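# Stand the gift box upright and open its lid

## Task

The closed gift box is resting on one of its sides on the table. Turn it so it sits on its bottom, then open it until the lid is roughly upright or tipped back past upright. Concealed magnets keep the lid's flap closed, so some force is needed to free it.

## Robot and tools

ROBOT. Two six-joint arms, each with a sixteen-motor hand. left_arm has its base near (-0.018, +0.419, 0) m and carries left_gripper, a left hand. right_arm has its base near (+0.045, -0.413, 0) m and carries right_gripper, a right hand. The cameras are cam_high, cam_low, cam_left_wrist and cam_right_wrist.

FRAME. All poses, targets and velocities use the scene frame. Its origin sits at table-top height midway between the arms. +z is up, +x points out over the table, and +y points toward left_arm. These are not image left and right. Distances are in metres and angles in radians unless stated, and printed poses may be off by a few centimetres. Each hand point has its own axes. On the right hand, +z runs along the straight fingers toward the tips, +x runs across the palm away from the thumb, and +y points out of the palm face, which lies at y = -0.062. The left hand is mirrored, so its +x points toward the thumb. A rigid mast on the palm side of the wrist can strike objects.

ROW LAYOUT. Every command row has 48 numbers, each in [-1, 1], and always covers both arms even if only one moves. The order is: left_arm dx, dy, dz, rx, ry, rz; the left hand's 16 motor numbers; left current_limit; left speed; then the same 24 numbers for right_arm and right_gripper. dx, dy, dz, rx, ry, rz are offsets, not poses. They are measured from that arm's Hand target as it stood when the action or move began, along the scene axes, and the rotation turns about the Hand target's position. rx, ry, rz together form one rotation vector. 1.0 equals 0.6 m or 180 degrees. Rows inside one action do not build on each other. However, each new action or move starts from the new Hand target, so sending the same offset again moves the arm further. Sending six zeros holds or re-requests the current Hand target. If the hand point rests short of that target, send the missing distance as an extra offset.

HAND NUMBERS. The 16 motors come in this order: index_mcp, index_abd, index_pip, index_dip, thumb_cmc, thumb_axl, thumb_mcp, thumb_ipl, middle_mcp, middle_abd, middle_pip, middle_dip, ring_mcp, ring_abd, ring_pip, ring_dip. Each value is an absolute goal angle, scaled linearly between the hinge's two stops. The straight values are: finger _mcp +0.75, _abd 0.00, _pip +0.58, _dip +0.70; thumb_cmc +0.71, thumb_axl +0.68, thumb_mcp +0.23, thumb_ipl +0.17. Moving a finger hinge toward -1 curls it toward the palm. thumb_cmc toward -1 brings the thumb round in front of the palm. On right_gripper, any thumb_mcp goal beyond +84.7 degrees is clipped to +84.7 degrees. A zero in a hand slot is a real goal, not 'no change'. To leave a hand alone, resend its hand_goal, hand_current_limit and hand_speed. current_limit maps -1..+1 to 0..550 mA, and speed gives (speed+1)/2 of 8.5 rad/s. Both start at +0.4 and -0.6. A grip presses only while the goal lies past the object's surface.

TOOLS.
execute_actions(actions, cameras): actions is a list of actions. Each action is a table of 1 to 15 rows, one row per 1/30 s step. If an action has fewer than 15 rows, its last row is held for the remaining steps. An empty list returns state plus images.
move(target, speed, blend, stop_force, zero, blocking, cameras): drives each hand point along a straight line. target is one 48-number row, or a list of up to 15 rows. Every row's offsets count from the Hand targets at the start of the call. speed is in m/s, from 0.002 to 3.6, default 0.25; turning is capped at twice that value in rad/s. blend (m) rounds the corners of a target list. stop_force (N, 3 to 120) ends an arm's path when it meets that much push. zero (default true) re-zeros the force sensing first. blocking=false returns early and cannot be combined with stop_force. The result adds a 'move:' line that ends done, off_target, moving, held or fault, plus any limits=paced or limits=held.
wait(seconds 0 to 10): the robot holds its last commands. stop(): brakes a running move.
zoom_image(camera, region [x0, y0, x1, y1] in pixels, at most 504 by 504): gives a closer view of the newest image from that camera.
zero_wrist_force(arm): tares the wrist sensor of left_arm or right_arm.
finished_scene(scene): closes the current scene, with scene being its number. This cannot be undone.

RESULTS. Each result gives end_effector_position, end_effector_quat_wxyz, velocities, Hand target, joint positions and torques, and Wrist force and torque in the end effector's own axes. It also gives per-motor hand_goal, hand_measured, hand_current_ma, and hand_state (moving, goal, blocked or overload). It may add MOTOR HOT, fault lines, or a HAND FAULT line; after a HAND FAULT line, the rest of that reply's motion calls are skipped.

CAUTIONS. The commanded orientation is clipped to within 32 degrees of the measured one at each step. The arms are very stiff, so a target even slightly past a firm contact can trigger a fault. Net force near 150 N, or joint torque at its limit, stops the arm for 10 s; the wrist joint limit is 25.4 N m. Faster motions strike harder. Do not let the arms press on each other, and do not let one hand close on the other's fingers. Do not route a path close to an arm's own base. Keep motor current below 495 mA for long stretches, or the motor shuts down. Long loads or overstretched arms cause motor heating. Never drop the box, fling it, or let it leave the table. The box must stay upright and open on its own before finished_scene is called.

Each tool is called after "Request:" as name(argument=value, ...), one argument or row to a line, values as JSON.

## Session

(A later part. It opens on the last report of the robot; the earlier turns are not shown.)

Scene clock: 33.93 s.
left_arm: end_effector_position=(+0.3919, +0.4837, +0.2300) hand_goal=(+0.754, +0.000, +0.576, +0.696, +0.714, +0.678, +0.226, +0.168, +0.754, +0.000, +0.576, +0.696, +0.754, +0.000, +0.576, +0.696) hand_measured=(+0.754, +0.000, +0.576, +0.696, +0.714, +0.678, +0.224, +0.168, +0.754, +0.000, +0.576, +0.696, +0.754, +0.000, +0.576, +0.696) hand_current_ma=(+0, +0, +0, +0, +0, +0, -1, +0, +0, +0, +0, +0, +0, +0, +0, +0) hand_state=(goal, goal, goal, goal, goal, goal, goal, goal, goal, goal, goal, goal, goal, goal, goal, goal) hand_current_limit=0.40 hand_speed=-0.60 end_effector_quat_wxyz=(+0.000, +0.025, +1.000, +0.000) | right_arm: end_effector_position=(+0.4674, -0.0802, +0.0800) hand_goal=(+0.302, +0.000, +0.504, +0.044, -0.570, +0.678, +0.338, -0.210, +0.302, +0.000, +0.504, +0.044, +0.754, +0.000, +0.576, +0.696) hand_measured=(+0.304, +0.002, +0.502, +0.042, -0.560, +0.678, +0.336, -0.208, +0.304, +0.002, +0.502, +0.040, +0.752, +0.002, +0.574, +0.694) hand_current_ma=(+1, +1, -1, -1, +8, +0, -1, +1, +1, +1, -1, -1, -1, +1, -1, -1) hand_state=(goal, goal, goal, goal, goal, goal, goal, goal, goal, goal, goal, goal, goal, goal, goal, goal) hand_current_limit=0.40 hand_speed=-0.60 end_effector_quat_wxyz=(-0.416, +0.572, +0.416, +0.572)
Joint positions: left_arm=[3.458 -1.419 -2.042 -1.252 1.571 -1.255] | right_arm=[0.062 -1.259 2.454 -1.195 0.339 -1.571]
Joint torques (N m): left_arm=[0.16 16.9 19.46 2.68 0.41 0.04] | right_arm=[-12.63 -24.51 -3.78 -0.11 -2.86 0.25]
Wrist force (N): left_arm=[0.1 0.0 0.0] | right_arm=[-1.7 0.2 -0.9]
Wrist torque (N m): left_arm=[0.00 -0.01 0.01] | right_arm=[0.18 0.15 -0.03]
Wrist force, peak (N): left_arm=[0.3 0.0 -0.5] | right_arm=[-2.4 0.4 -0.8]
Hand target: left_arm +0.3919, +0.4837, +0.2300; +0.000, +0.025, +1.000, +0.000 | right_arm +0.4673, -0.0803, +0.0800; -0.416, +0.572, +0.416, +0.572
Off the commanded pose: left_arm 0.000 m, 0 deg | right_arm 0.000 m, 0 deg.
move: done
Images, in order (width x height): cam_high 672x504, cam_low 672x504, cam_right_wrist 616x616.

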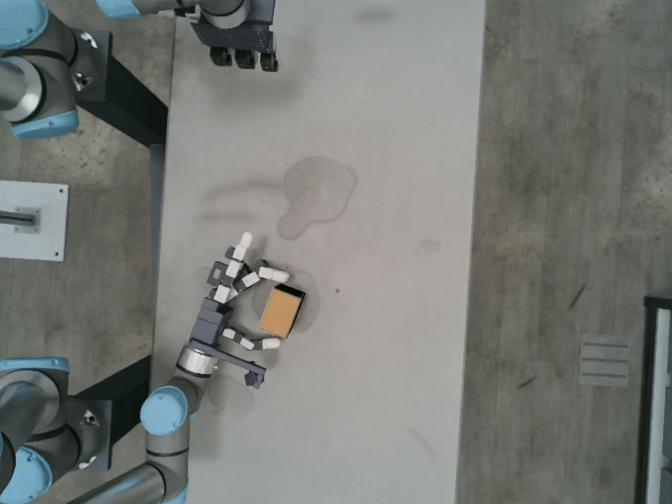

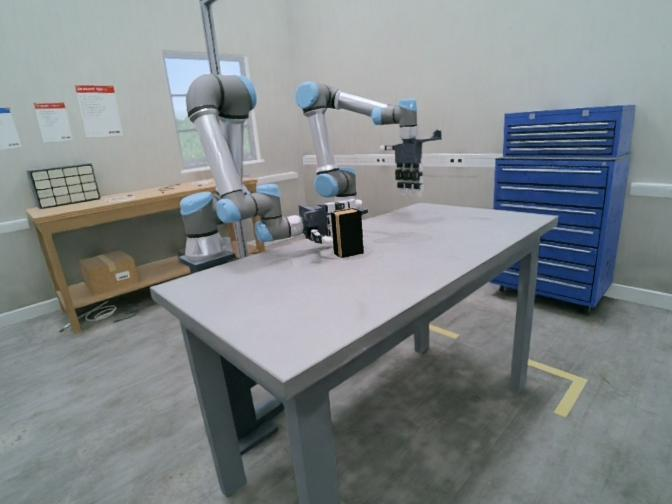

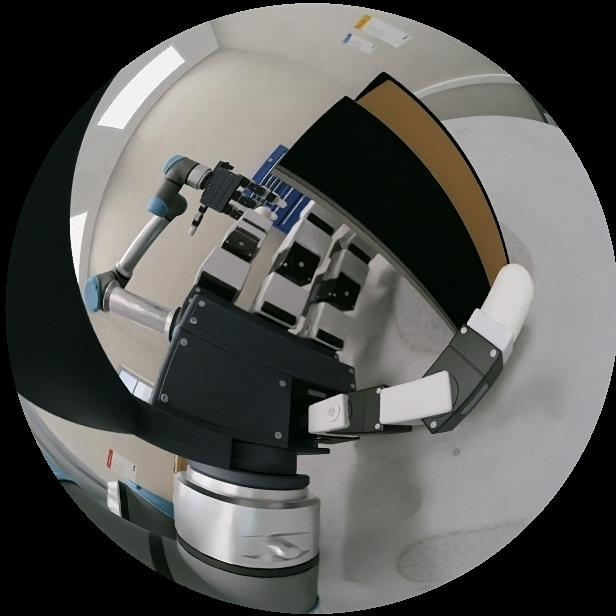

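Request:
move(
  target=[0,0,0,0,0,0,0.754,0,0.576,0.696,0.714,0.678,0.226,0.168,0.754,0,0.576,0.696,0.754,0,0.576,0.696,0.4,-0.6,0,0,0,0,0,0,0.0,0,0.577,0.014,-0.571,0.678,0.168,-0.535,0.0,0,0.577,0.014,0.754,0,0.576,0.696,0.1,-0.85],
  speed=0.1,
  cameras=["cam_high", "cam_low", "cam_right_wrist"],
)

Request:
zoom_image(
  camera="cam_high",
  region=[190, 240, 330, 400],
)

Request:
zoom_image(
  camera="cam_low",
  region=[260, 150, 400, 270],
)

Scene clock: 34.97 s.
left_arm: end_effector_position=(+0.3919, +0.4837, +0.2300) hand_goal=(+0.754, +0.000, +0.576, +0.696, +0.714, +0.678, +0.226, +0.168, +0.754, +0.000, +0.576, +0.696, +0.754, +0.000, +0.576, +0.696) hand_measured=(+0.754, +0.000, +0.576, +0.696, +0.714, +0.678, +0.224, +0.168, +0.754, +0.000, +0.576, +0.696, +0.754, +0.000, +0.576, +0.696) hand_current_ma=(+0, +0, +0, +0, +0, +0, -1, +0, +0, +0, +0, +0, +0, +0, +0, +0) hand_state=(goal, goal, goal, goal, goal, goal, goal, goal, goal, goal, goal, goal, goal, goal, goal, goal) hand_current_limit=0.40 hand_speed=-0.60 end_effector_quat_wxyz=(+0.000, +0.025, +1.000, +0.000) | right_arm: end_effector_position=(+0.4673, -0.0803, +0.0800) hand_goal=(+0.000, +0.000, +0.578, +0.014, -0.570, +0.678, +0.168, -0.534, +0.000, +0.000, +0.578, +0.014, +0.754, +0.000, +0.576, +0.696) hand_measured=(+0.164, +0.002, +0.600, +0.022, -0.560, +0.678, +0.242, -0.316, +0.162, +0.002, +0.604, +0.022, +0.752, +0.002, +0.574, +0.694) hand_current_ma=(+302, +1, +30, +7, +8, +0, +251, +302, +302, +1, +36, +6, -1, +1, -1, -1) hand_state=(blocked, goal, blocked, goal, goal, goal, blocked, blocked, blocked, goal, blocked, goal, goal, goal, goal, goal) hand_current_limit=0.10 hand_speed=-0.85 end_effector_quat_wxyz=(-0.416, +0.572, +0.416, +0.572)
Joint positions: left_arm=[3.458 -1.419 -2.042 -1.252 1.571 -1.255] | right_arm=[0.062 -1.26 2.454 -1.195 0.339 -1.571]
Joint torques (N m): left_arm=[0.75 17.64 19.8 2.6 0.49 0.12] | right_arm=[-13.85 -31.54 -0.04 -2.67 -3.22 -2.99]
Wrist force (N): left_arm=[0.0 -0.2 -0.2] | right_arm=[-1.6 0.0 -0.7]
Wrist torque (N m): left_arm=[-0.02 -0.01 0.01] | right_arm=[0.17 0.16 -0.10]
Wrist force, peak (N): left_arm=[0.1 0.0 -0.5] | right_arm=[-2.3 0.4 -0.7]
Hand target: left_arm +0.3919, +0.4837, +0.2300; +0.000, +0.025, +1.000, +0.000 | right_arm +0.4673, -0.0803, +0.0800; -0.416, +0.572, +0.416, +0.572
Off the commanded pose: left_arm 0.000 m, 0 deg | right_arm 0.000 m, 0 deg.
move: done
Images, in order (width x height): cam_high 672x504, cam_low 672x504, cam_right_wrist 616x616.

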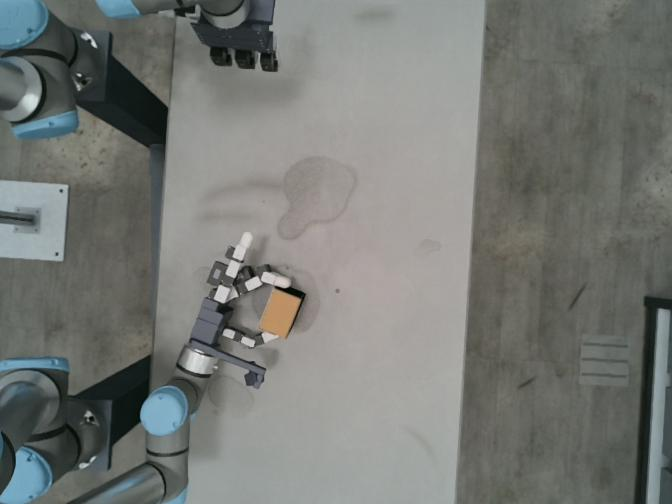

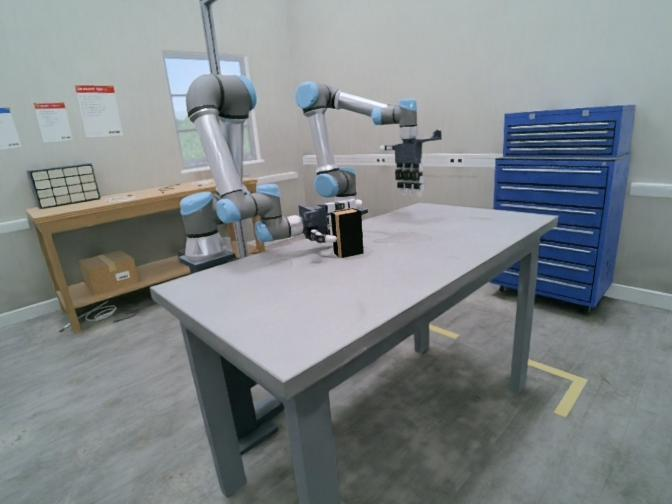

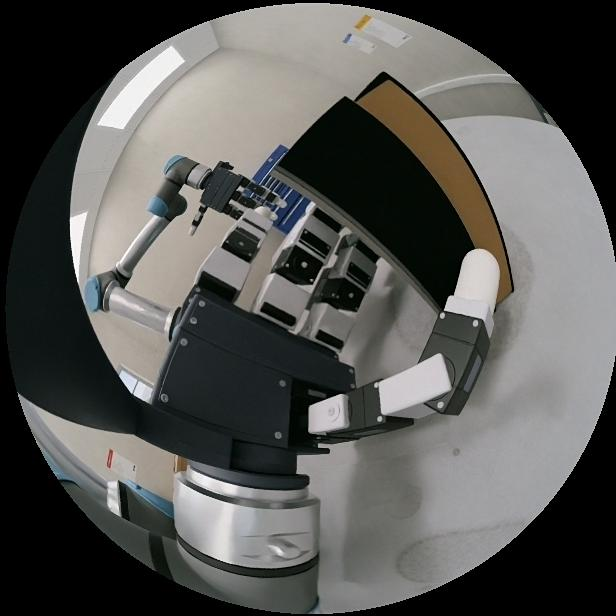

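Scaled by 3.150.

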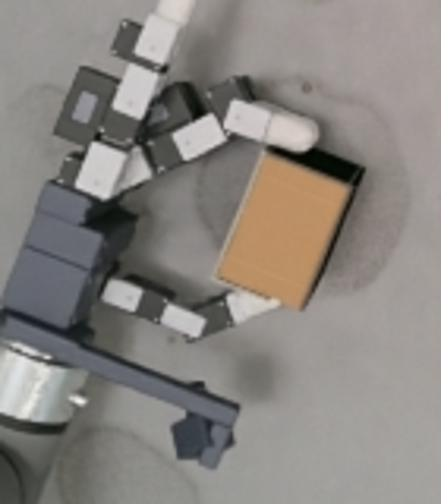

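Scaled by 3.600.

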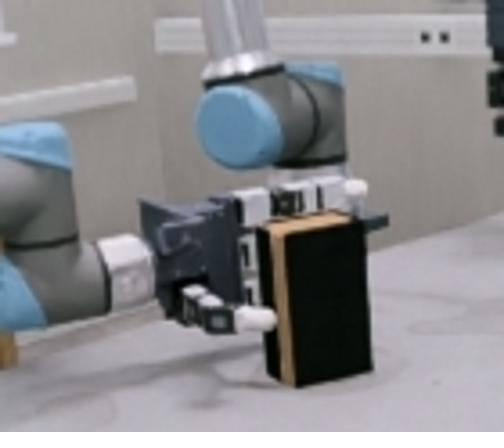

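Request:
move(
  target=[
    [0,0,0,0,0,0,0.754,0,0.576,0.696,0.714,0.678,0.226,0.168,0.754,0,0.576,0.696,0.754,0,0.576,0.696,0.4,-0.6,0,0,0,0,0,0,-0.25,0,0.5,-0.05,-0.571,0.678,-0.1,-0.75,-0.25,0,0.5,-0.05,0.754,0,0.576,0.696,0.75,-0.85],
    [0,0,0,0,0,0,0.754,0,0.576,0.696,0.714,0.678,0.226,0.168,0.754,0,0.576,0.696,0.754,0,0.576,0.696,0.4,-0.6,0,0,0.035,0,0,0,-0.25,0,0.5,-0.05,-0.571,0.678,-0.1,-0.75,-0.25,0,0.5,-0.05,0.754,0,0.576,0.696,0.75,-0.85],
  ],
  speed=0.05,
  cameras=["cam_high", "cam_low", "cam_right_wrist"],
)

Request:
zoom_image(
  camera="cam_low",
  region=[260, 150, 400, 270],
)

Request:
zoom_image(
  camera="cam_high",
  region=[190, 240, 330, 400],
)

Scene clock: 36.73 s.
left_arm: end_effector_position=(+0.3919, +0.4837, +0.2300) hand_goal=(+0.754, +0.000, +0.576, +0.696, +0.714, +0.678, +0.226, +0.168, +0.754, +0.000, +0.576, +0.696, +0.754, +0.000, +0.576, +0.696) hand_measured=(+0.754, +0.000, +0.576, +0.696, +0.714, +0.678, +0.224, +0.168, +0.754, +0.000, +0.576, +0.696, +0.754, +0.000, +0.576, +0.696) hand_current_ma=(+0, +0, +0, +0, +0, +0, -1, +0, +0, +0, +0, +0, +0, +0, +0, +0) hand_state=(goal, goal, goal, goal, goal, goal, goal, goal, goal, goal, goal, goal, goal, goal, goal, goal) hand_current_limit=0.40 hand_speed=-0.60 end_effector_quat_wxyz=(+0.000, +0.025, +1.000, +0.000) | right_arm: end_effector_position=(+0.4674, -0.0803, +0.1011) hand_goal=(-0.250, +0.000, +0.500, -0.050, -0.570, +0.678, -0.100, -0.750, -0.250, +0.000, +0.500, -0.050, +0.754, +0.000, +0.576, +0.696) hand_measured=(+0.160, -0.004, +0.592, -0.006, -0.518, +0.688, +0.250, -0.322, +0.136, +0.000, +0.586, -0.008, +0.752, +0.002, +0.574, +0.694) hand_current_ma=(+481, -2, +241, +82, +105, +13, +481, +481, +481, +0, +218, +76, -1, +1, -1, -1) hand_state=(blocked, goal, blocked, blocked, blocked, goal, blocked, blocked, blocked, goal, blocked, blocked, goal, goal, goal, goal) hand_current_limit=0.75 hand_speed=-0.85 end_effector_quat_wxyz=(-0.416, +0.571, +0.416, +0.572)
Joint positions: left_arm=[3.458 -1.419 -2.042 -1.252 1.571 -1.255] | right_arm=[0.062 -1.33 2.444 -1.114 0.339 -1.571]
Joint torques (N m): left_arm=[0.33 17.84 19.54 2.61 0.47 0.22] | right_arm=[-9.06 -13.37 -7.7 -2.81 -0.95 -2.9]
Wrist force (N): left_arm=[0.0 -0.1 0.1] | right_arm=[-3.0 -0.1 -0.8]
Wrist torque (N m): left_arm=[-0.02 0.00 0.01] | right_arm=[0.14 0.19 0.00]
Wrist force, peak (N): left_arm=[0.4 -0.1 -0.2] | right_arm=[-3.4 0.0 -1.0]
Hand target: left_arm +0.3919, +0.4837, +0.2300; +0.000, +0.025, +1.000, +0.000 | right_arm +0.4673, -0.0803, +0.1010; -0.416, +0.572, +0.416, +0.572
Off the commanded pose: left_arm 0.000 m, 0 deg | right_arm 0.000 m, 0 deg.
move: done
Images, in order (width x height): cam_high 672x504, cam_low 672x504, cam_right_wrist 616x616.

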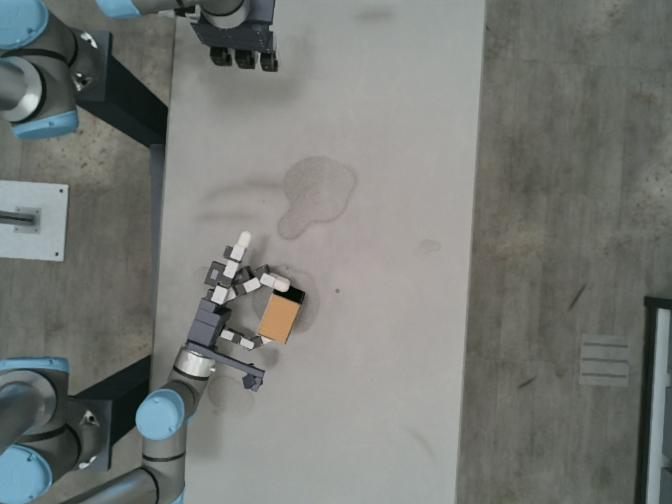

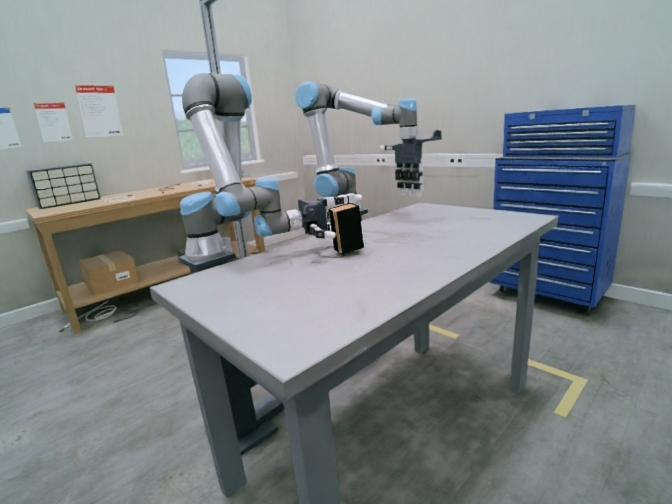

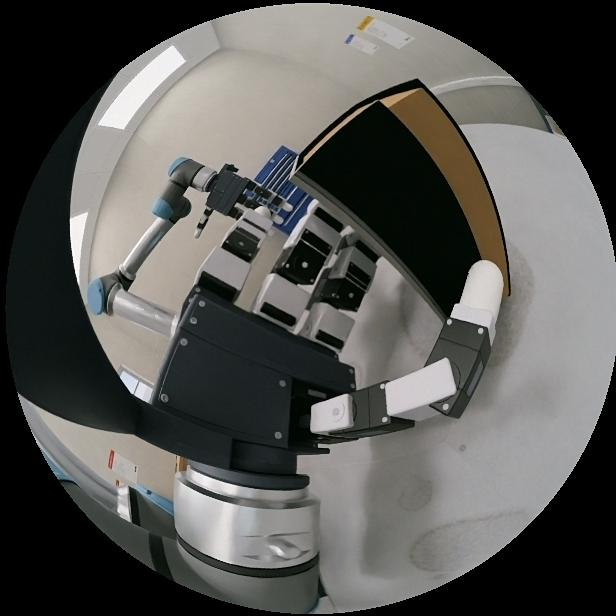

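Scaled by 3.600.

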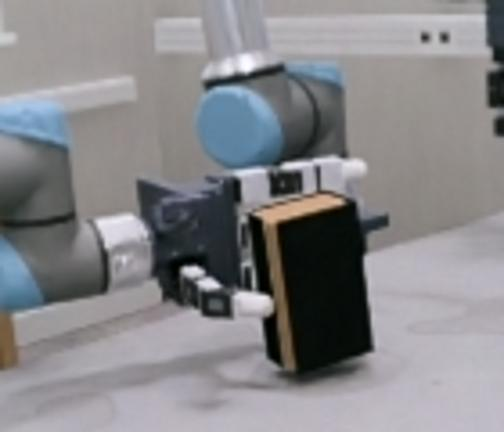

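Scaled by 3.150.

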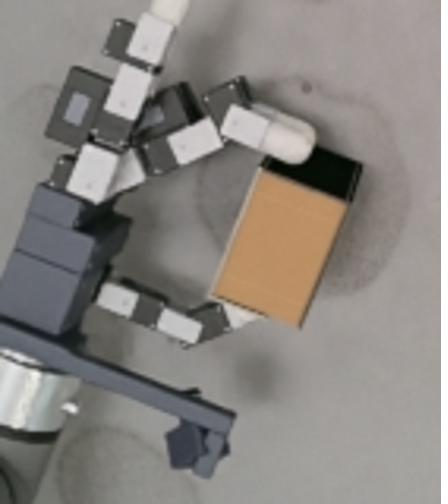

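Request:
move(
  target=[
    [0,0,0,0,0,0,0.754,0,0.576,0.696,0.714,0.678,0.226,0.168,0.754,0,0.576,0.696,0.754,0,0.576,0.696,0.4,-0.6,0,0.02,0.075,0,0,0,-0.25,0,0.5,-0.05,-0.571,0.678,-0.1,-0.75,-0.25,0,0.5,-0.05,0.754,0,0.576,0.696,0.75,-0.85],
    [0,0,0,0,0,0,0.754,0,0.576,0.696,0.714,0.678,0.226,0.168,0.754,0,0.576,0.696,0.754,0,0.576,0.696,0.4,-0.6,0.03,0.0833,0.075,0.1537,0.4758,0,-0.25,0,0.5,-0.05,-0.571,0.678,-0.1,-0.75,-0.25,0,0.5,-0.05,0.754,0,0.576,0.696,0.75,-0.85],
  ],
  speed=[0.12,0.25],
  blend=0.01,
  cameras=["cam_high", "cam_low", "cam_right_wrist"],
)

Request:
zoom_image(
  camera="cam_low",
  region=[260, 130, 400, 270],
)

Request:
zoom_image(
  camera="cam_high",
  region=[190, 210, 330, 370],
)

Scene clock: 43.20 s.
left_arm: end_effector_position=(+0.3919, +0.4837, +0.2300) hand_goal=(+0.754, +0.000, +0.576, +0.696, +0.714, +0.678, +0.226, +0.168, +0.754, +0.000, +0.576, +0.696, +0.754, +0.000, +0.576, +0.696) hand_measured=(+0.754, +0.000, +0.576, +0.696, +0.714, +0.678, +0.224, +0.168, +0.754, +0.000, +0.576, +0.696, +0.754, +0.000, +0.576, +0.696) hand_current_ma=(+0, +0, +0, +0, +0, +0, -1, +0, +0, +0, +0, +0, +0, +0, +0, +0) hand_state=(goal, goal, goal, goal, goal, goal, goal, goal, goal, goal, goal, goal, goal, goal, goal, goal) hand_current_limit=0.40 hand_speed=-0.60 end_effector_quat_wxyz=(+0.000, +0.025, +1.000, +0.000) | right_arm: end_effector_position=(+0.4854, -0.0303, +0.1460) hand_goal=(-0.250, +0.000, +0.500, -0.050, -0.570, +0.678, -0.100, -0.750, -0.250, +0.000, +0.500, -0.050, +0.754, +0.000, +0.576, +0.696) hand_measured=(+0.152, -0.014, +0.586, -0.006, -0.516, +0.690, +0.262, -0.322, +0.120, -0.006, +0.586, -0.008, +0.746, +0.002, +0.574, +0.694) hand_current_ma=(+481, -12, +212, +82, +112, +14, +481, +481, +481, -3, +218, +76, -6, +1, -1, -1) hand_state=(blocked, goal, blocked, blocked, blocked, goal, blocked, blocked, blocked, goal, blocked, blocked, goal, goal, goal, goal) hand_current_limit=0.75 hand_speed=-0.85 end_effector_quat_wxyz=(+0.698, -0.699, +0.110, -0.110)
Joint positions: left_arm=[3.458 -1.419 -2.042 -1.252 1.571 -1.255] | right_arm=[0.096 -1.346 2.025 -0.679 0.373 -0.001]
Joint torques (N m): left_arm=[-0.31 17.96 19.28 2.67 0.53 0.15] | right_arm=[-6.63 -37.85 -16.45 1.07 -1.5 0.99]
Wrist force (N): left_arm=[0.2 0.0 0.2] | right_arm=[1.5 2.0 -0.9]
Wrist torque (N m): left_arm=[-0.01 -0.02 0.01] | right_arm=[0.17 -0.10 0.25]
Wrist force, peak (N): left_arm=[0.2 -0.3 -0.5] | right_arm=[-4.7 0.3 -1.2]
Hand target: left_arm +0.3919, +0.4837, +0.2300; +0.000, +0.025, +1.000, +0.000 | right_arm +0.4853, -0.0303, +0.1460; +0.698, -0.699, +0.110, -0.110
Off the commanded pose: left_arm 0.000 m, 0 deg | right_arm 0.000 m, 0 deg.
move: done
Images, in order (width x height): cam_high 672x504, cam_low 672x504, cam_right_wrist 616x616.

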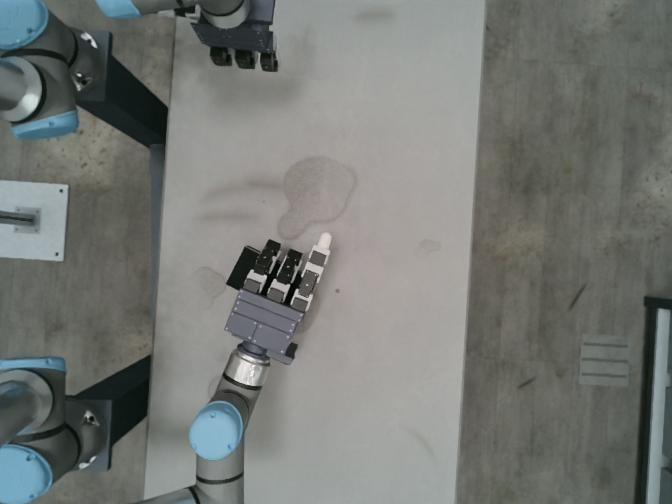

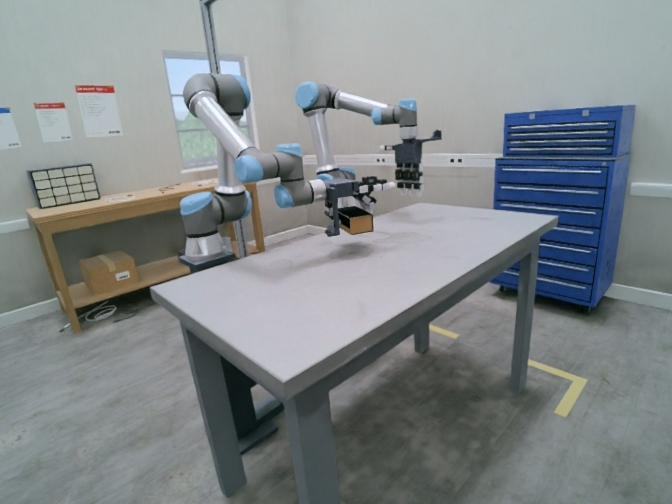

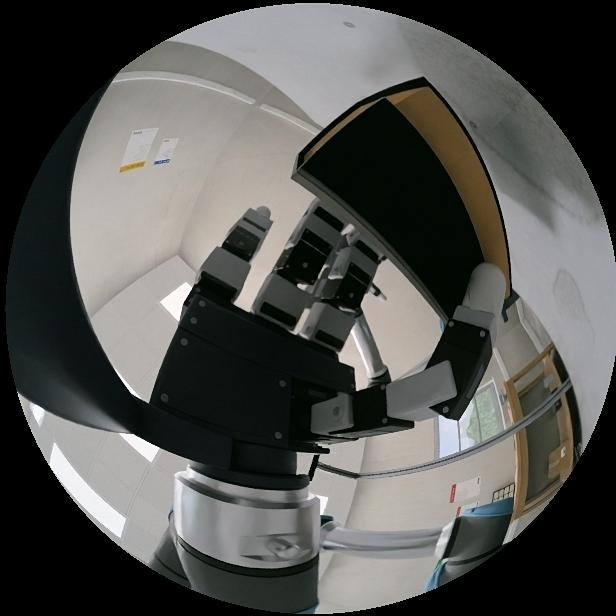

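Scaled by 3.600.

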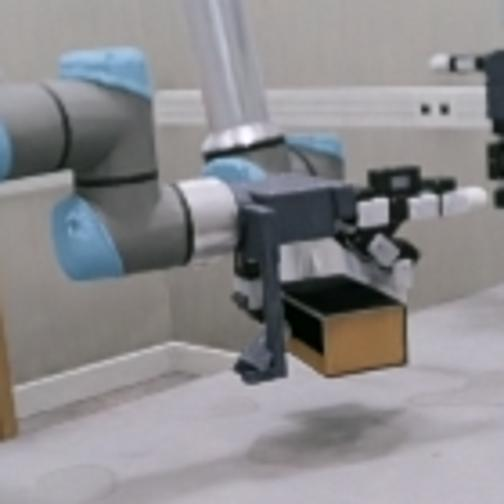

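Scaled by 3.150.

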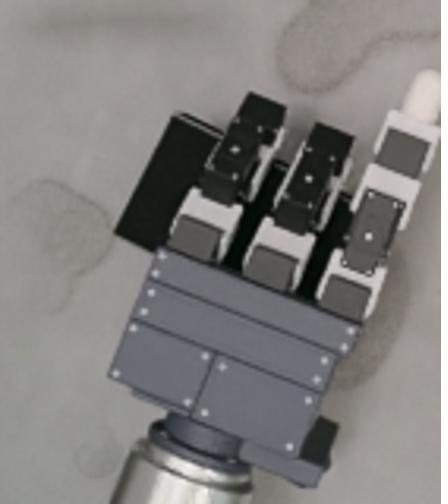

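Request:
move(
  target=[0,0,0,0,0,0,0.754,0,0.576,0.696,0.714,0.678,0.226,0.168,0.754,0,0.576,0.696,0.754,0,0.576,0.696,0.4,-0.6,0,0,-0.0767,0,0,0,-0.25,0,0.5,-0.05,-0.571,0.678,-0.1,-0.75,-0.25,0,0.5,-0.05,0.754,0,0.576,0.696,0.75,-0.85],
  speed=0.12,
)

Request:
move(
  target=[0,0,0,0,0,0,0.754,0,0.576,0.696,0.714,0.678,0.226,0.168,0.754,0,0.576,0.696,0.754,0,0.576,0.696,0.4,-0.6,0,0,-0.0667,0,0,0,-0.25,0,0.5,-0.05,-0.571,0.678,-0.1,-0.75,-0.25,0,0.5,-0.05,0.754,0,0.576,0.696,0.75,-0.85],
  speed=0.02,
  stop_force=3,
  cameras=["cam_high", "cam_low", "cam_right_wrist"],
)

Request:
zoom_image(
  camera="cam_low",
  region=[260, 150, 400, 290],
)

Scene clock: 45.17 s.
left_arm: end_effector_position=(+0.3919, +0.4837, +0.2300) hand_goal=(+0.754, +0.000, +0.576, +0.696, +0.714, +0.678, +0.226, +0.168, +0.754, +0.000, +0.576, +0.696, +0.754, +0.000, +0.576, +0.696) hand_measured=(+0.754, +0.000, +0.576, +0.696, +0.714, +0.678, +0.224, +0.168, +0.754, +0.000, +0.576, +0.696, +0.754, +0.000, +0.576, +0.696) hand_current_ma=(+0, +0, +0, +0, +0, +0, -1, +0, +0, +0, +0, +0, +0, +0, +0, +0) hand_state=(goal, goal, goal, goal, goal, goal, goal, goal, goal, goal, goal, goal, goal, goal, goal, goal) hand_current_limit=0.40 hand_speed=-0.60 end_effector_quat_wxyz=(+0.000, +0.025, +1.000, +0.000) | right_arm: end_effector_position=(+0.4853, -0.0303, +0.1000) hand_goal=(-0.250, +0.000, +0.500, -0.050, -0.570, +0.678, -0.100, -0.750, -0.250, +0.000, +0.500, -0.050, +0.754, +0.000, +0.576, +0.696) hand_measured=(+0.150, -0.014, +0.586, -0.006, -0.516, +0.690, +0.266, -0.322, +0.116, -0.006, +0.586, -0.008, +0.746, +0.002, +0.574, +0.694) hand_current_ma=(+481, -12, +212, +82, +112, +14, +481, +481, +481, -3, +218, +76, -7, +1, -1, -1) hand_state=(blocked, goal, blocked, blocked, blocked, goal, blocked, blocked, blocked, goal, blocked, blocked, goal, goal, goal, goal) hand_current_limit=0.75 hand_speed=-0.85 end_effector_quat_wxyz=(+0.698, -0.699, +0.110, -0.110)
Joint positions: left_arm=[3.458 -1.419 -2.042 -1.252 1.571 -1.255] | right_arm=[0.096 -1.264 2.07 -0.806 0.374 -0.001]
Joint torques (N m): left_arm=[0.91 17.49 20.34 2.65 0.42 0.11] | right_arm=[9.63 -28.99 -24.11 -0.14 1.82 0.16]
Wrist force (N): left_arm=[0.1 0.0 0.0] | right_arm=[1.8 2.1 -1.1]
Wrist torque (N m): left_arm=[-0.01 -0.02 0.01] | right_arm=[0.21 -0.12 0.16]
Wrist force, peak (N): left_arm=[0.2 -0.3 -0.5] | right_arm=[1.5 3.7 -1.0]
Hand target: left_arm +0.3919, +0.4837, +0.2300; +0.000, +0.025, +1.000, +0.000 | right_arm +0.4853, -0.0303, +0.1000; +0.698, -0.699, +0.110, -0.110
Off the commanded pose: left_arm 0.000 m, 0 deg | right_arm 0.000 m, 0 deg.
move: done

Scene clock: 47.63 s.
left_arm: end_effector_position=(+0.3919, +0.4837, +0.2300) hand_goal=(+0.754, +0.000, +0.576, +0.696, +0.714, +0.678, +0.226, +0.168, +0.754, +0.000, +0.576, +0.696, +0.754, +0.000, +0.576, +0.696) hand_measured=(+0.754, +0.000, +0.576, +0.696, +0.714, +0.678, +0.224, +0.168, +0.754, +0.000, +0.576, +0.696, +0.754, +0.000, +0.576, +0.696) hand_current_ma=(+0, +0, +0, +0, +0, +0, -1, +0, +0, +0, +0, +0, +0, +0, +0, +0) hand_state=(goal, goal, goal, goal, goal, goal, goal, goal, goal, goal, goal, goal, goal, goal, goal, goal) hand_current_limit=0.40 hand_speed=-0.60 end_effector_quat_wxyz=(+0.000, +0.025, +1.000, +0.000) | right_arm: end_effector_position=(+0.4853, -0.0303, +0.0706) hand_goal=(-0.250, +0.000, +0.500, -0.050, -0.570, +0.678, -0.100, -0.750, -0.250, +0.000, +0.500, -0.050, +0.754, +0.000, +0.576, +0.696) hand_measured=(+0.150, -0.016, +0.586, -0.010, -0.516, +0.690, +0.270, -0.332, +0.112, -0.008, +0.586, -0.010, +0.746, +0.002, +0.574, +0.694) hand_current_ma=(+481, -14, +212, +70, +112, +14, +481, +481, +481, -5, +218, +67, -7, +1, -1, -1) hand_state=(blocked, goal, blocked, blocked, blocked, goal, blocked, blocked, blocked, goal, blocked, blocked, goal, goal, goal, goal) hand_current_limit=0.75 hand_speed=-0.85 end_effector_quat_wxyz=(+0.698, -0.699, +0.110, -0.110)
Joint positions: left_arm=[3.458 -1.419 -2.042 -1.252 1.571 -1.255] | right_arm=[0.096 -1.205 2.092 -0.887 0.374 -0.001]
Joint torques (N m): left_arm=[0.24 17.48 20.15 2.6 0.66 0.11] | right_arm=[7.1 -39.16 -21.12 -2.61 2.62 -2.45]
Wrist force (N): left_arm=[0.0 -0.2 -0.2] | right_arm=[1.6 2.3 -0.9]
Wrist torque (N m): left_arm=[-0.01 -0.01 0.00] | right_arm=[0.23 -0.10 0.17]
Wrist force, peak (N): left_arm=[0.5 -0.3 -0.2] | right_arm=[1.5 -6.0 -3.8]
Hand target: left_arm +0.3919, +0.4837, +0.2300; +0.000, +0.025, +1.000, +0.000 | right_arm +0.4853, -0.0303, +0.0706; +0.698, -0.699, +0.110, -0.110 (not the last commanded pose)
Off the commanded pose: left_arm 0.000 m, 0 deg | right_arm 0.011 m, 0 deg.
move: contact (right_arm)
Images, in order (width x height): cam_high 672x504, cam_low 672x504, cam_right_wrist 616x616.

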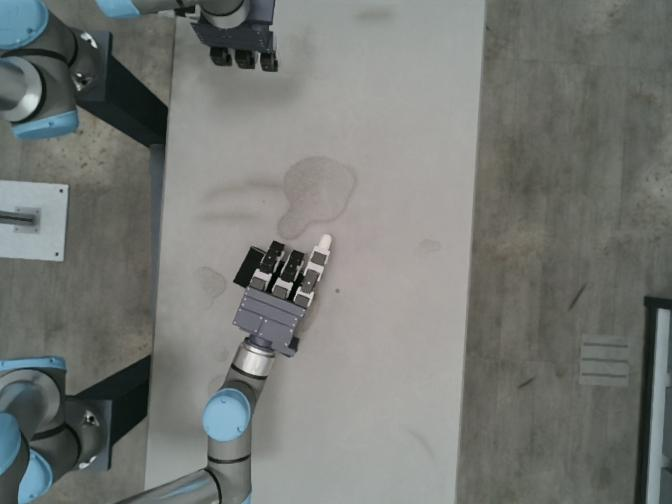

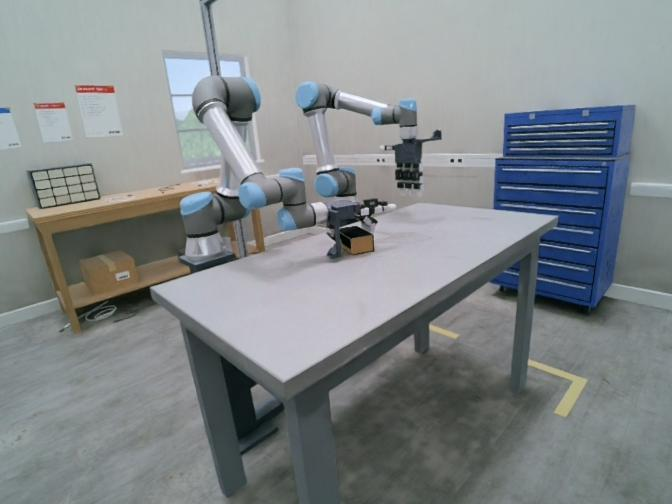

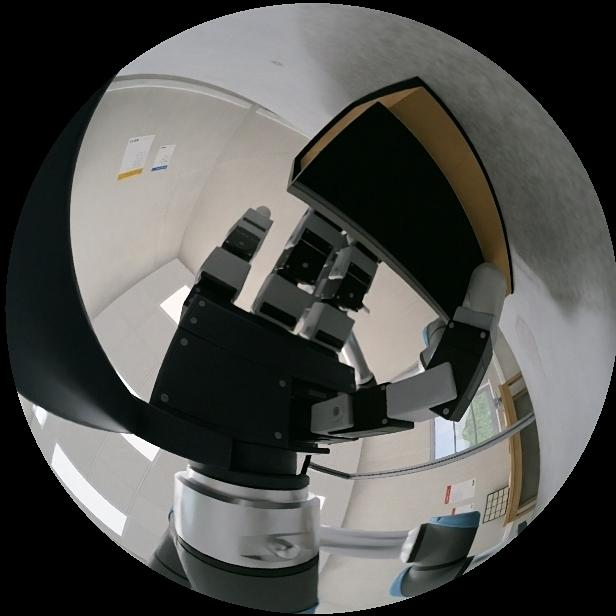

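Scaled by 3.600.

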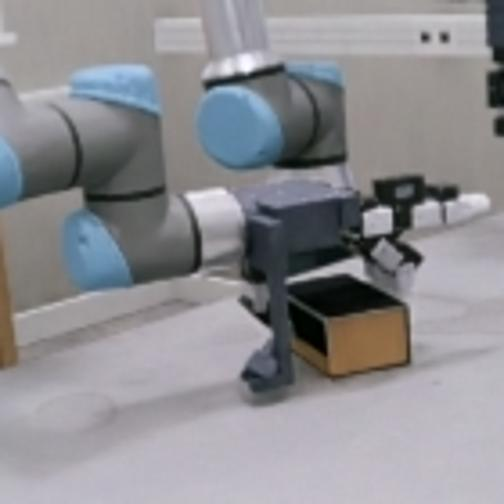

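Request:
zoom_image(
  camera="cam_right_wrist",
  region=[270, 60, 560, 340],
)

Request:
zoom_image(
  camera="cam_low",
  region=[310, 190, 400, 270],
)

Scaled by 1.738 from the camera's 616x616 image, which has a finer 880x880 frame.

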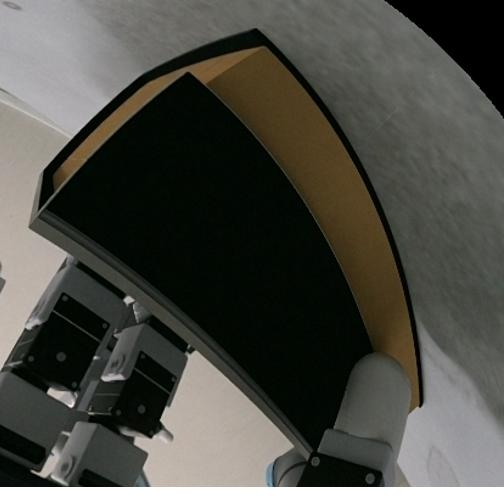

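Scaled by 5.600.

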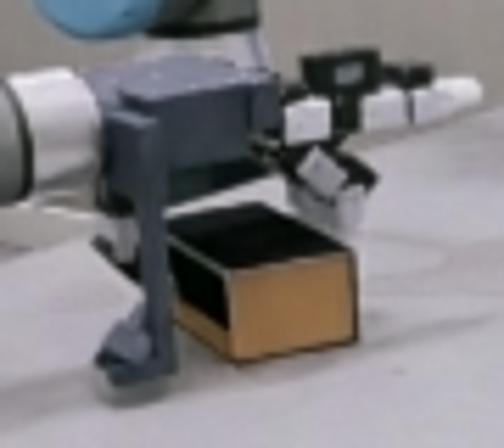

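Request:
move(
  target=[0,0,0,0,0,0,0.754,0,0.576,0.696,0.714,0.678,0.226,0.168,0.754,0,0.576,0.696,0.754,0,0.576,0.696,0.4,-0.6,0,0,0,0,0,0,0.301,0,0.504,0.044,-0.571,0.678,0.337,-0.211,0.301,0,0.504,0.044,0.754,0,0.576,0.696,0.4,-0.9],
  speed=0.1,
  cameras=["cam_low", "cam_right_wrist"],
)

Request:
zoom_image(
  camera="cam_low",
  region=[310, 190, 400, 270],
)

Scene clock: 49.23 s.
left_arm: end_effector_position=(+0.3919, +0.4837, +0.2300) hand_goal=(+0.754, +0.000, +0.576, +0.696, +0.714, +0.678, +0.226, +0.168, +0.754, +0.000, +0.576, +0.696, +0.754, +0.000, +0.576, +0.696) hand_measured=(+0.754, +0.000, +0.576, +0.696, +0.714, +0.678, +0.224, +0.168, +0.754, +0.000, +0.576, +0.696, +0.754, +0.000, +0.576, +0.696) hand_current_ma=(+0, +0, +0, +0, +0, +0, -1, +0, +0, +0, +0, +0, +0, +0, +0, +0) hand_state=(goal, goal, goal, goal, goal, goal, goal, goal, goal, goal, goal, goal, goal, goal, goal, goal) hand_current_limit=0.40 hand_speed=-0.60 end_effector_quat_wxyz=(+0.000, +0.025, +1.000, +0.000) | right_arm: end_effector_position=(+0.4853, -0.0303, +0.0706) hand_goal=(+0.302, +0.000, +0.504, +0.044, -0.570, +0.678, +0.338, -0.210, +0.302, +0.000, +0.504, +0.044, +0.754, +0.000, +0.576, +0.696) hand_measured=(+0.280, -0.004, +0.504, +0.046, -0.568, +0.680, +0.336, -0.212, +0.282, -0.004, +0.504, +0.048, +0.746, +0.002, +0.574, +0.694) hand_current_ma=(-30, -1, +0, +1, +1, +1, -1, -1, -25, -1, +0, +1, -7, +1, -1, -1) hand_state=(blocked, goal, goal, goal, goal, goal, goal, goal, goal, goal, goal, goal, goal, goal, goal, goal) hand_current_limit=0.40 hand_speed=-0.90 end_effector_quat_wxyz=(+0.698, -0.699, +0.110, -0.110)
Joint positions: left_arm=[3.458 -1.419 -2.042 -1.252 1.571 -1.255] | right_arm=[0.096 -1.205 2.092 -0.887 0.374 -0.001]
Joint torques (N m): left_arm=[0.18 17.86 20.24 2.62 0.45 0.13] | right_arm=[7.87 -35.77 -16.96 -1.93 2.57 -2.36]
Wrist force (N): left_arm=[0.2 -0.1 -0.3] | right_arm=[1.5 0.9 -1.0]
Wrist torque (N m): left_arm=[0.01 -0.04 0.02] | right_arm=[0.16 -0.09 0.15]
Wrist force, peak (N): left_arm=[0.1 -0.4 -0.1] | right_arm=[1.9 2.3 -1.0]
Hand target: left_arm +0.3919, +0.4837, +0.2300; +0.000, +0.025, +1.000, +0.000 | right_arm +0.4853, -0.0303, +0.0706; +0.698, -0.699, +0.110, -0.110
Off the commanded pose: left_arm 0.000 m, 0 deg | right_arm 0.000 m, 0 deg.
move: done
Images, in order (width x height): cam_low 672x504, cam_right_wrist 616x616.

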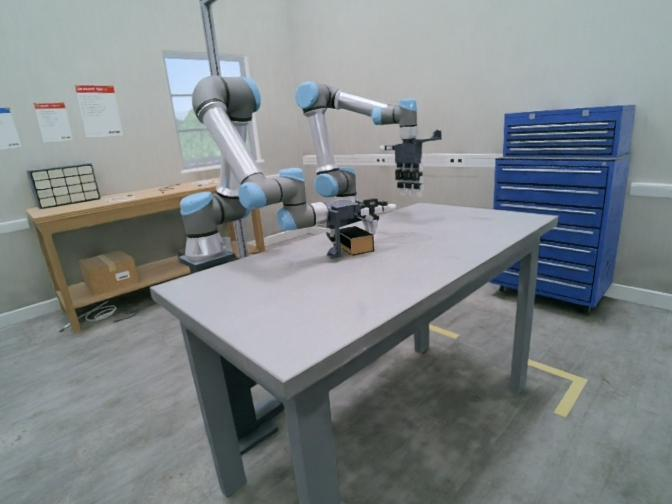

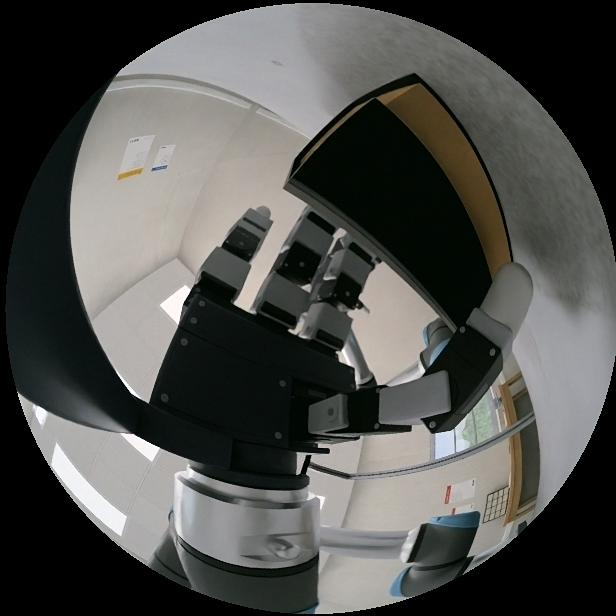

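Scaled by 5.600.

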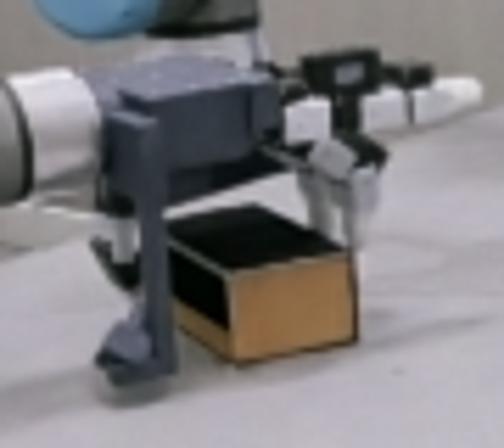

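Request:
move(
  target=[0,0,0,0,0,0,0.754,0,0.576,0.696,0.714,0.678,0.226,0.168,0.754,0,0.576,0.696,0.754,0,0.576,0.696,0.4,-0.6,0,0,0.2,0,0,0,0.301,0,0.504,0.044,-0.571,0.678,0.337,-0.211,0.301,0,0.504,0.044,0.754,0,0.576,0.696,0.4,-0.6],
  speed=0.15,
  cameras=["cam_high", "cam_low", "cam_right_wrist"],
)

Request:
zoom_image(
  camera="cam_low",
  region=[310, 190, 400, 270],
)

Request:
zoom_image(
  camera="cam_high",
  region=[200, 220, 330, 350],
)

Scene clock: 52.67 s.
left_arm: end_effector_position=(+0.3919, +0.4837, +0.2300) hand_goal=(+0.754, +0.000, +0.576, +0.696, +0.714, +0.678, +0.226, +0.168, +0.754, +0.000, +0.576, +0.696, +0.754, +0.000, +0.576, +0.696) hand_measured=(+0.754, +0.000, +0.576, +0.696, +0.714, +0.678, +0.224, +0.168, +0.754, +0.000, +0.576, +0.696, +0.754, +0.000, +0.576, +0.696) hand_current_ma=(+0, +0, +0, +0, +0, +0, -1, +0, +0, +0, +0, +0, +0, +0, +0, +0) hand_state=(goal, goal, goal, goal, goal, goal, goal, goal, goal, goal, goal, goal, goal, goal, goal, goal) hand_current_limit=0.40 hand_speed=-0.60 end_effector_quat_wxyz=(+0.000, +0.025, +1.000, +0.000) | right_arm: end_effector_position=(+0.4854, -0.0303, +0.1906) hand_goal=(+0.302, +0.000, +0.504, +0.044, -0.570, +0.678, +0.338, -0.210, +0.302, +0.000, +0.504, +0.044, +0.754, +0.000, +0.576, +0.696) hand_measured=(+0.282, -0.004, +0.504, +0.046, -0.568, +0.680, +0.336, -0.212, +0.284, -0.002, +0.504, +0.048, +0.746, +0.002, +0.574, +0.694) hand_current_ma=(-26, -1, +0, +1, +1, +1, -1, -1, -21, -1, +0, +1, -8, +1, -1, -1) hand_state=(goal, goal, goal, goal, goal, goal, goal, goal, goal, goal, goal, goal, goal, goal, goal, goal) hand_current_limit=0.40 hand_speed=-0.60 end_effector_quat_wxyz=(+0.698, -0.699, +0.110, -0.110)
Joint positions: left_arm=[3.458 -1.419 -2.042 -1.252 1.571 -1.255] | right_arm=[0.096 -1.413 1.969 -0.556 0.374 -0.001]
Joint torques (N m): left_arm=[0.19 17.84 19.81 2.77 0.69 0.24] | right_arm=[-12.36 -32.71 -15.82 -0.25 -3.14 2.66]
Wrist force (N): left_arm=[0.2 -0.1 0.0] | right_arm=[1.8 0.8 -0.9]
Wrist torque (N m): left_arm=[-0.02 -0.02 0.02] | right_arm=[0.15 -0.12 0.29]
Wrist force, peak (N): left_arm=[0.1 -0.3 -0.5] | right_arm=[1.4 2.8 -1.6]
Hand target: left_arm +0.3919, +0.4837, +0.2300; +0.000, +0.025, +1.000, +0.000 | right_arm +0.4853, -0.0303, +0.1906; +0.698, -0.699, +0.110, -0.110
Off the commanded pose: left_arm 0.000 m, 0 deg | right_arm 0.000 m, 0 deg.
move: done
Images, in order (width x height): cam_high 672x504, cam_low 672x504, cam_right_wrist 616x616.

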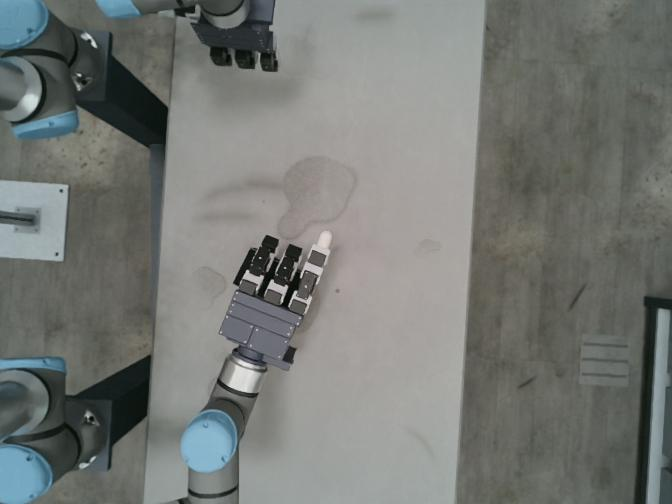

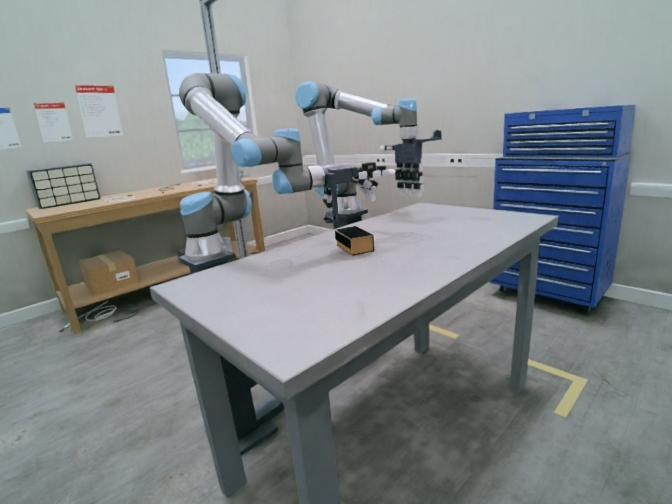

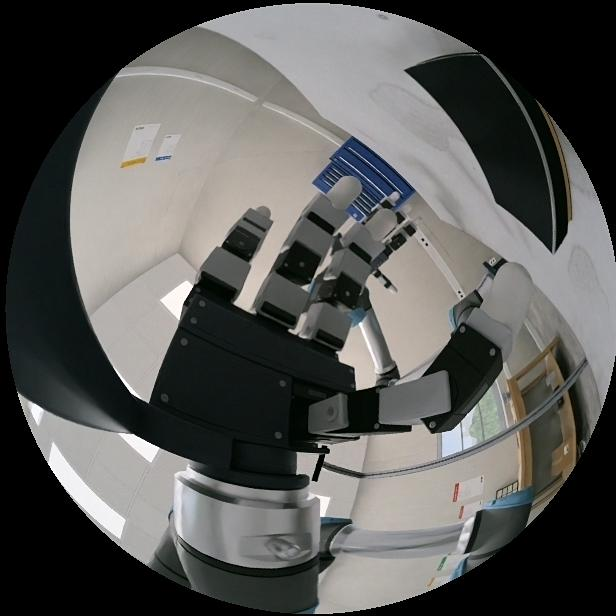

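Scaled by 5.600.

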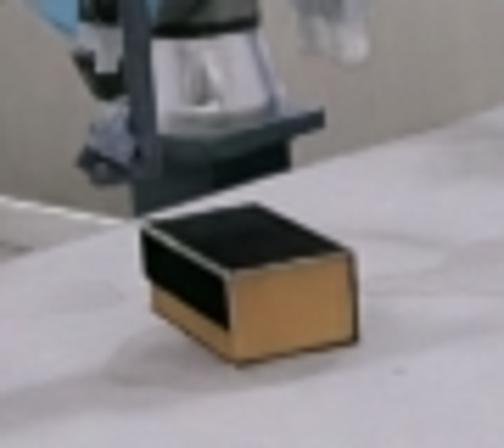

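Scaled by 3.877.

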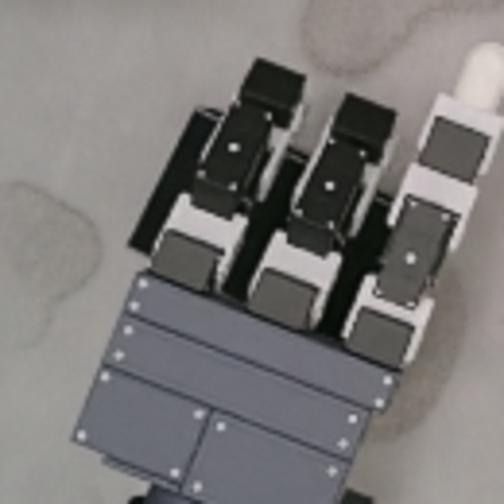

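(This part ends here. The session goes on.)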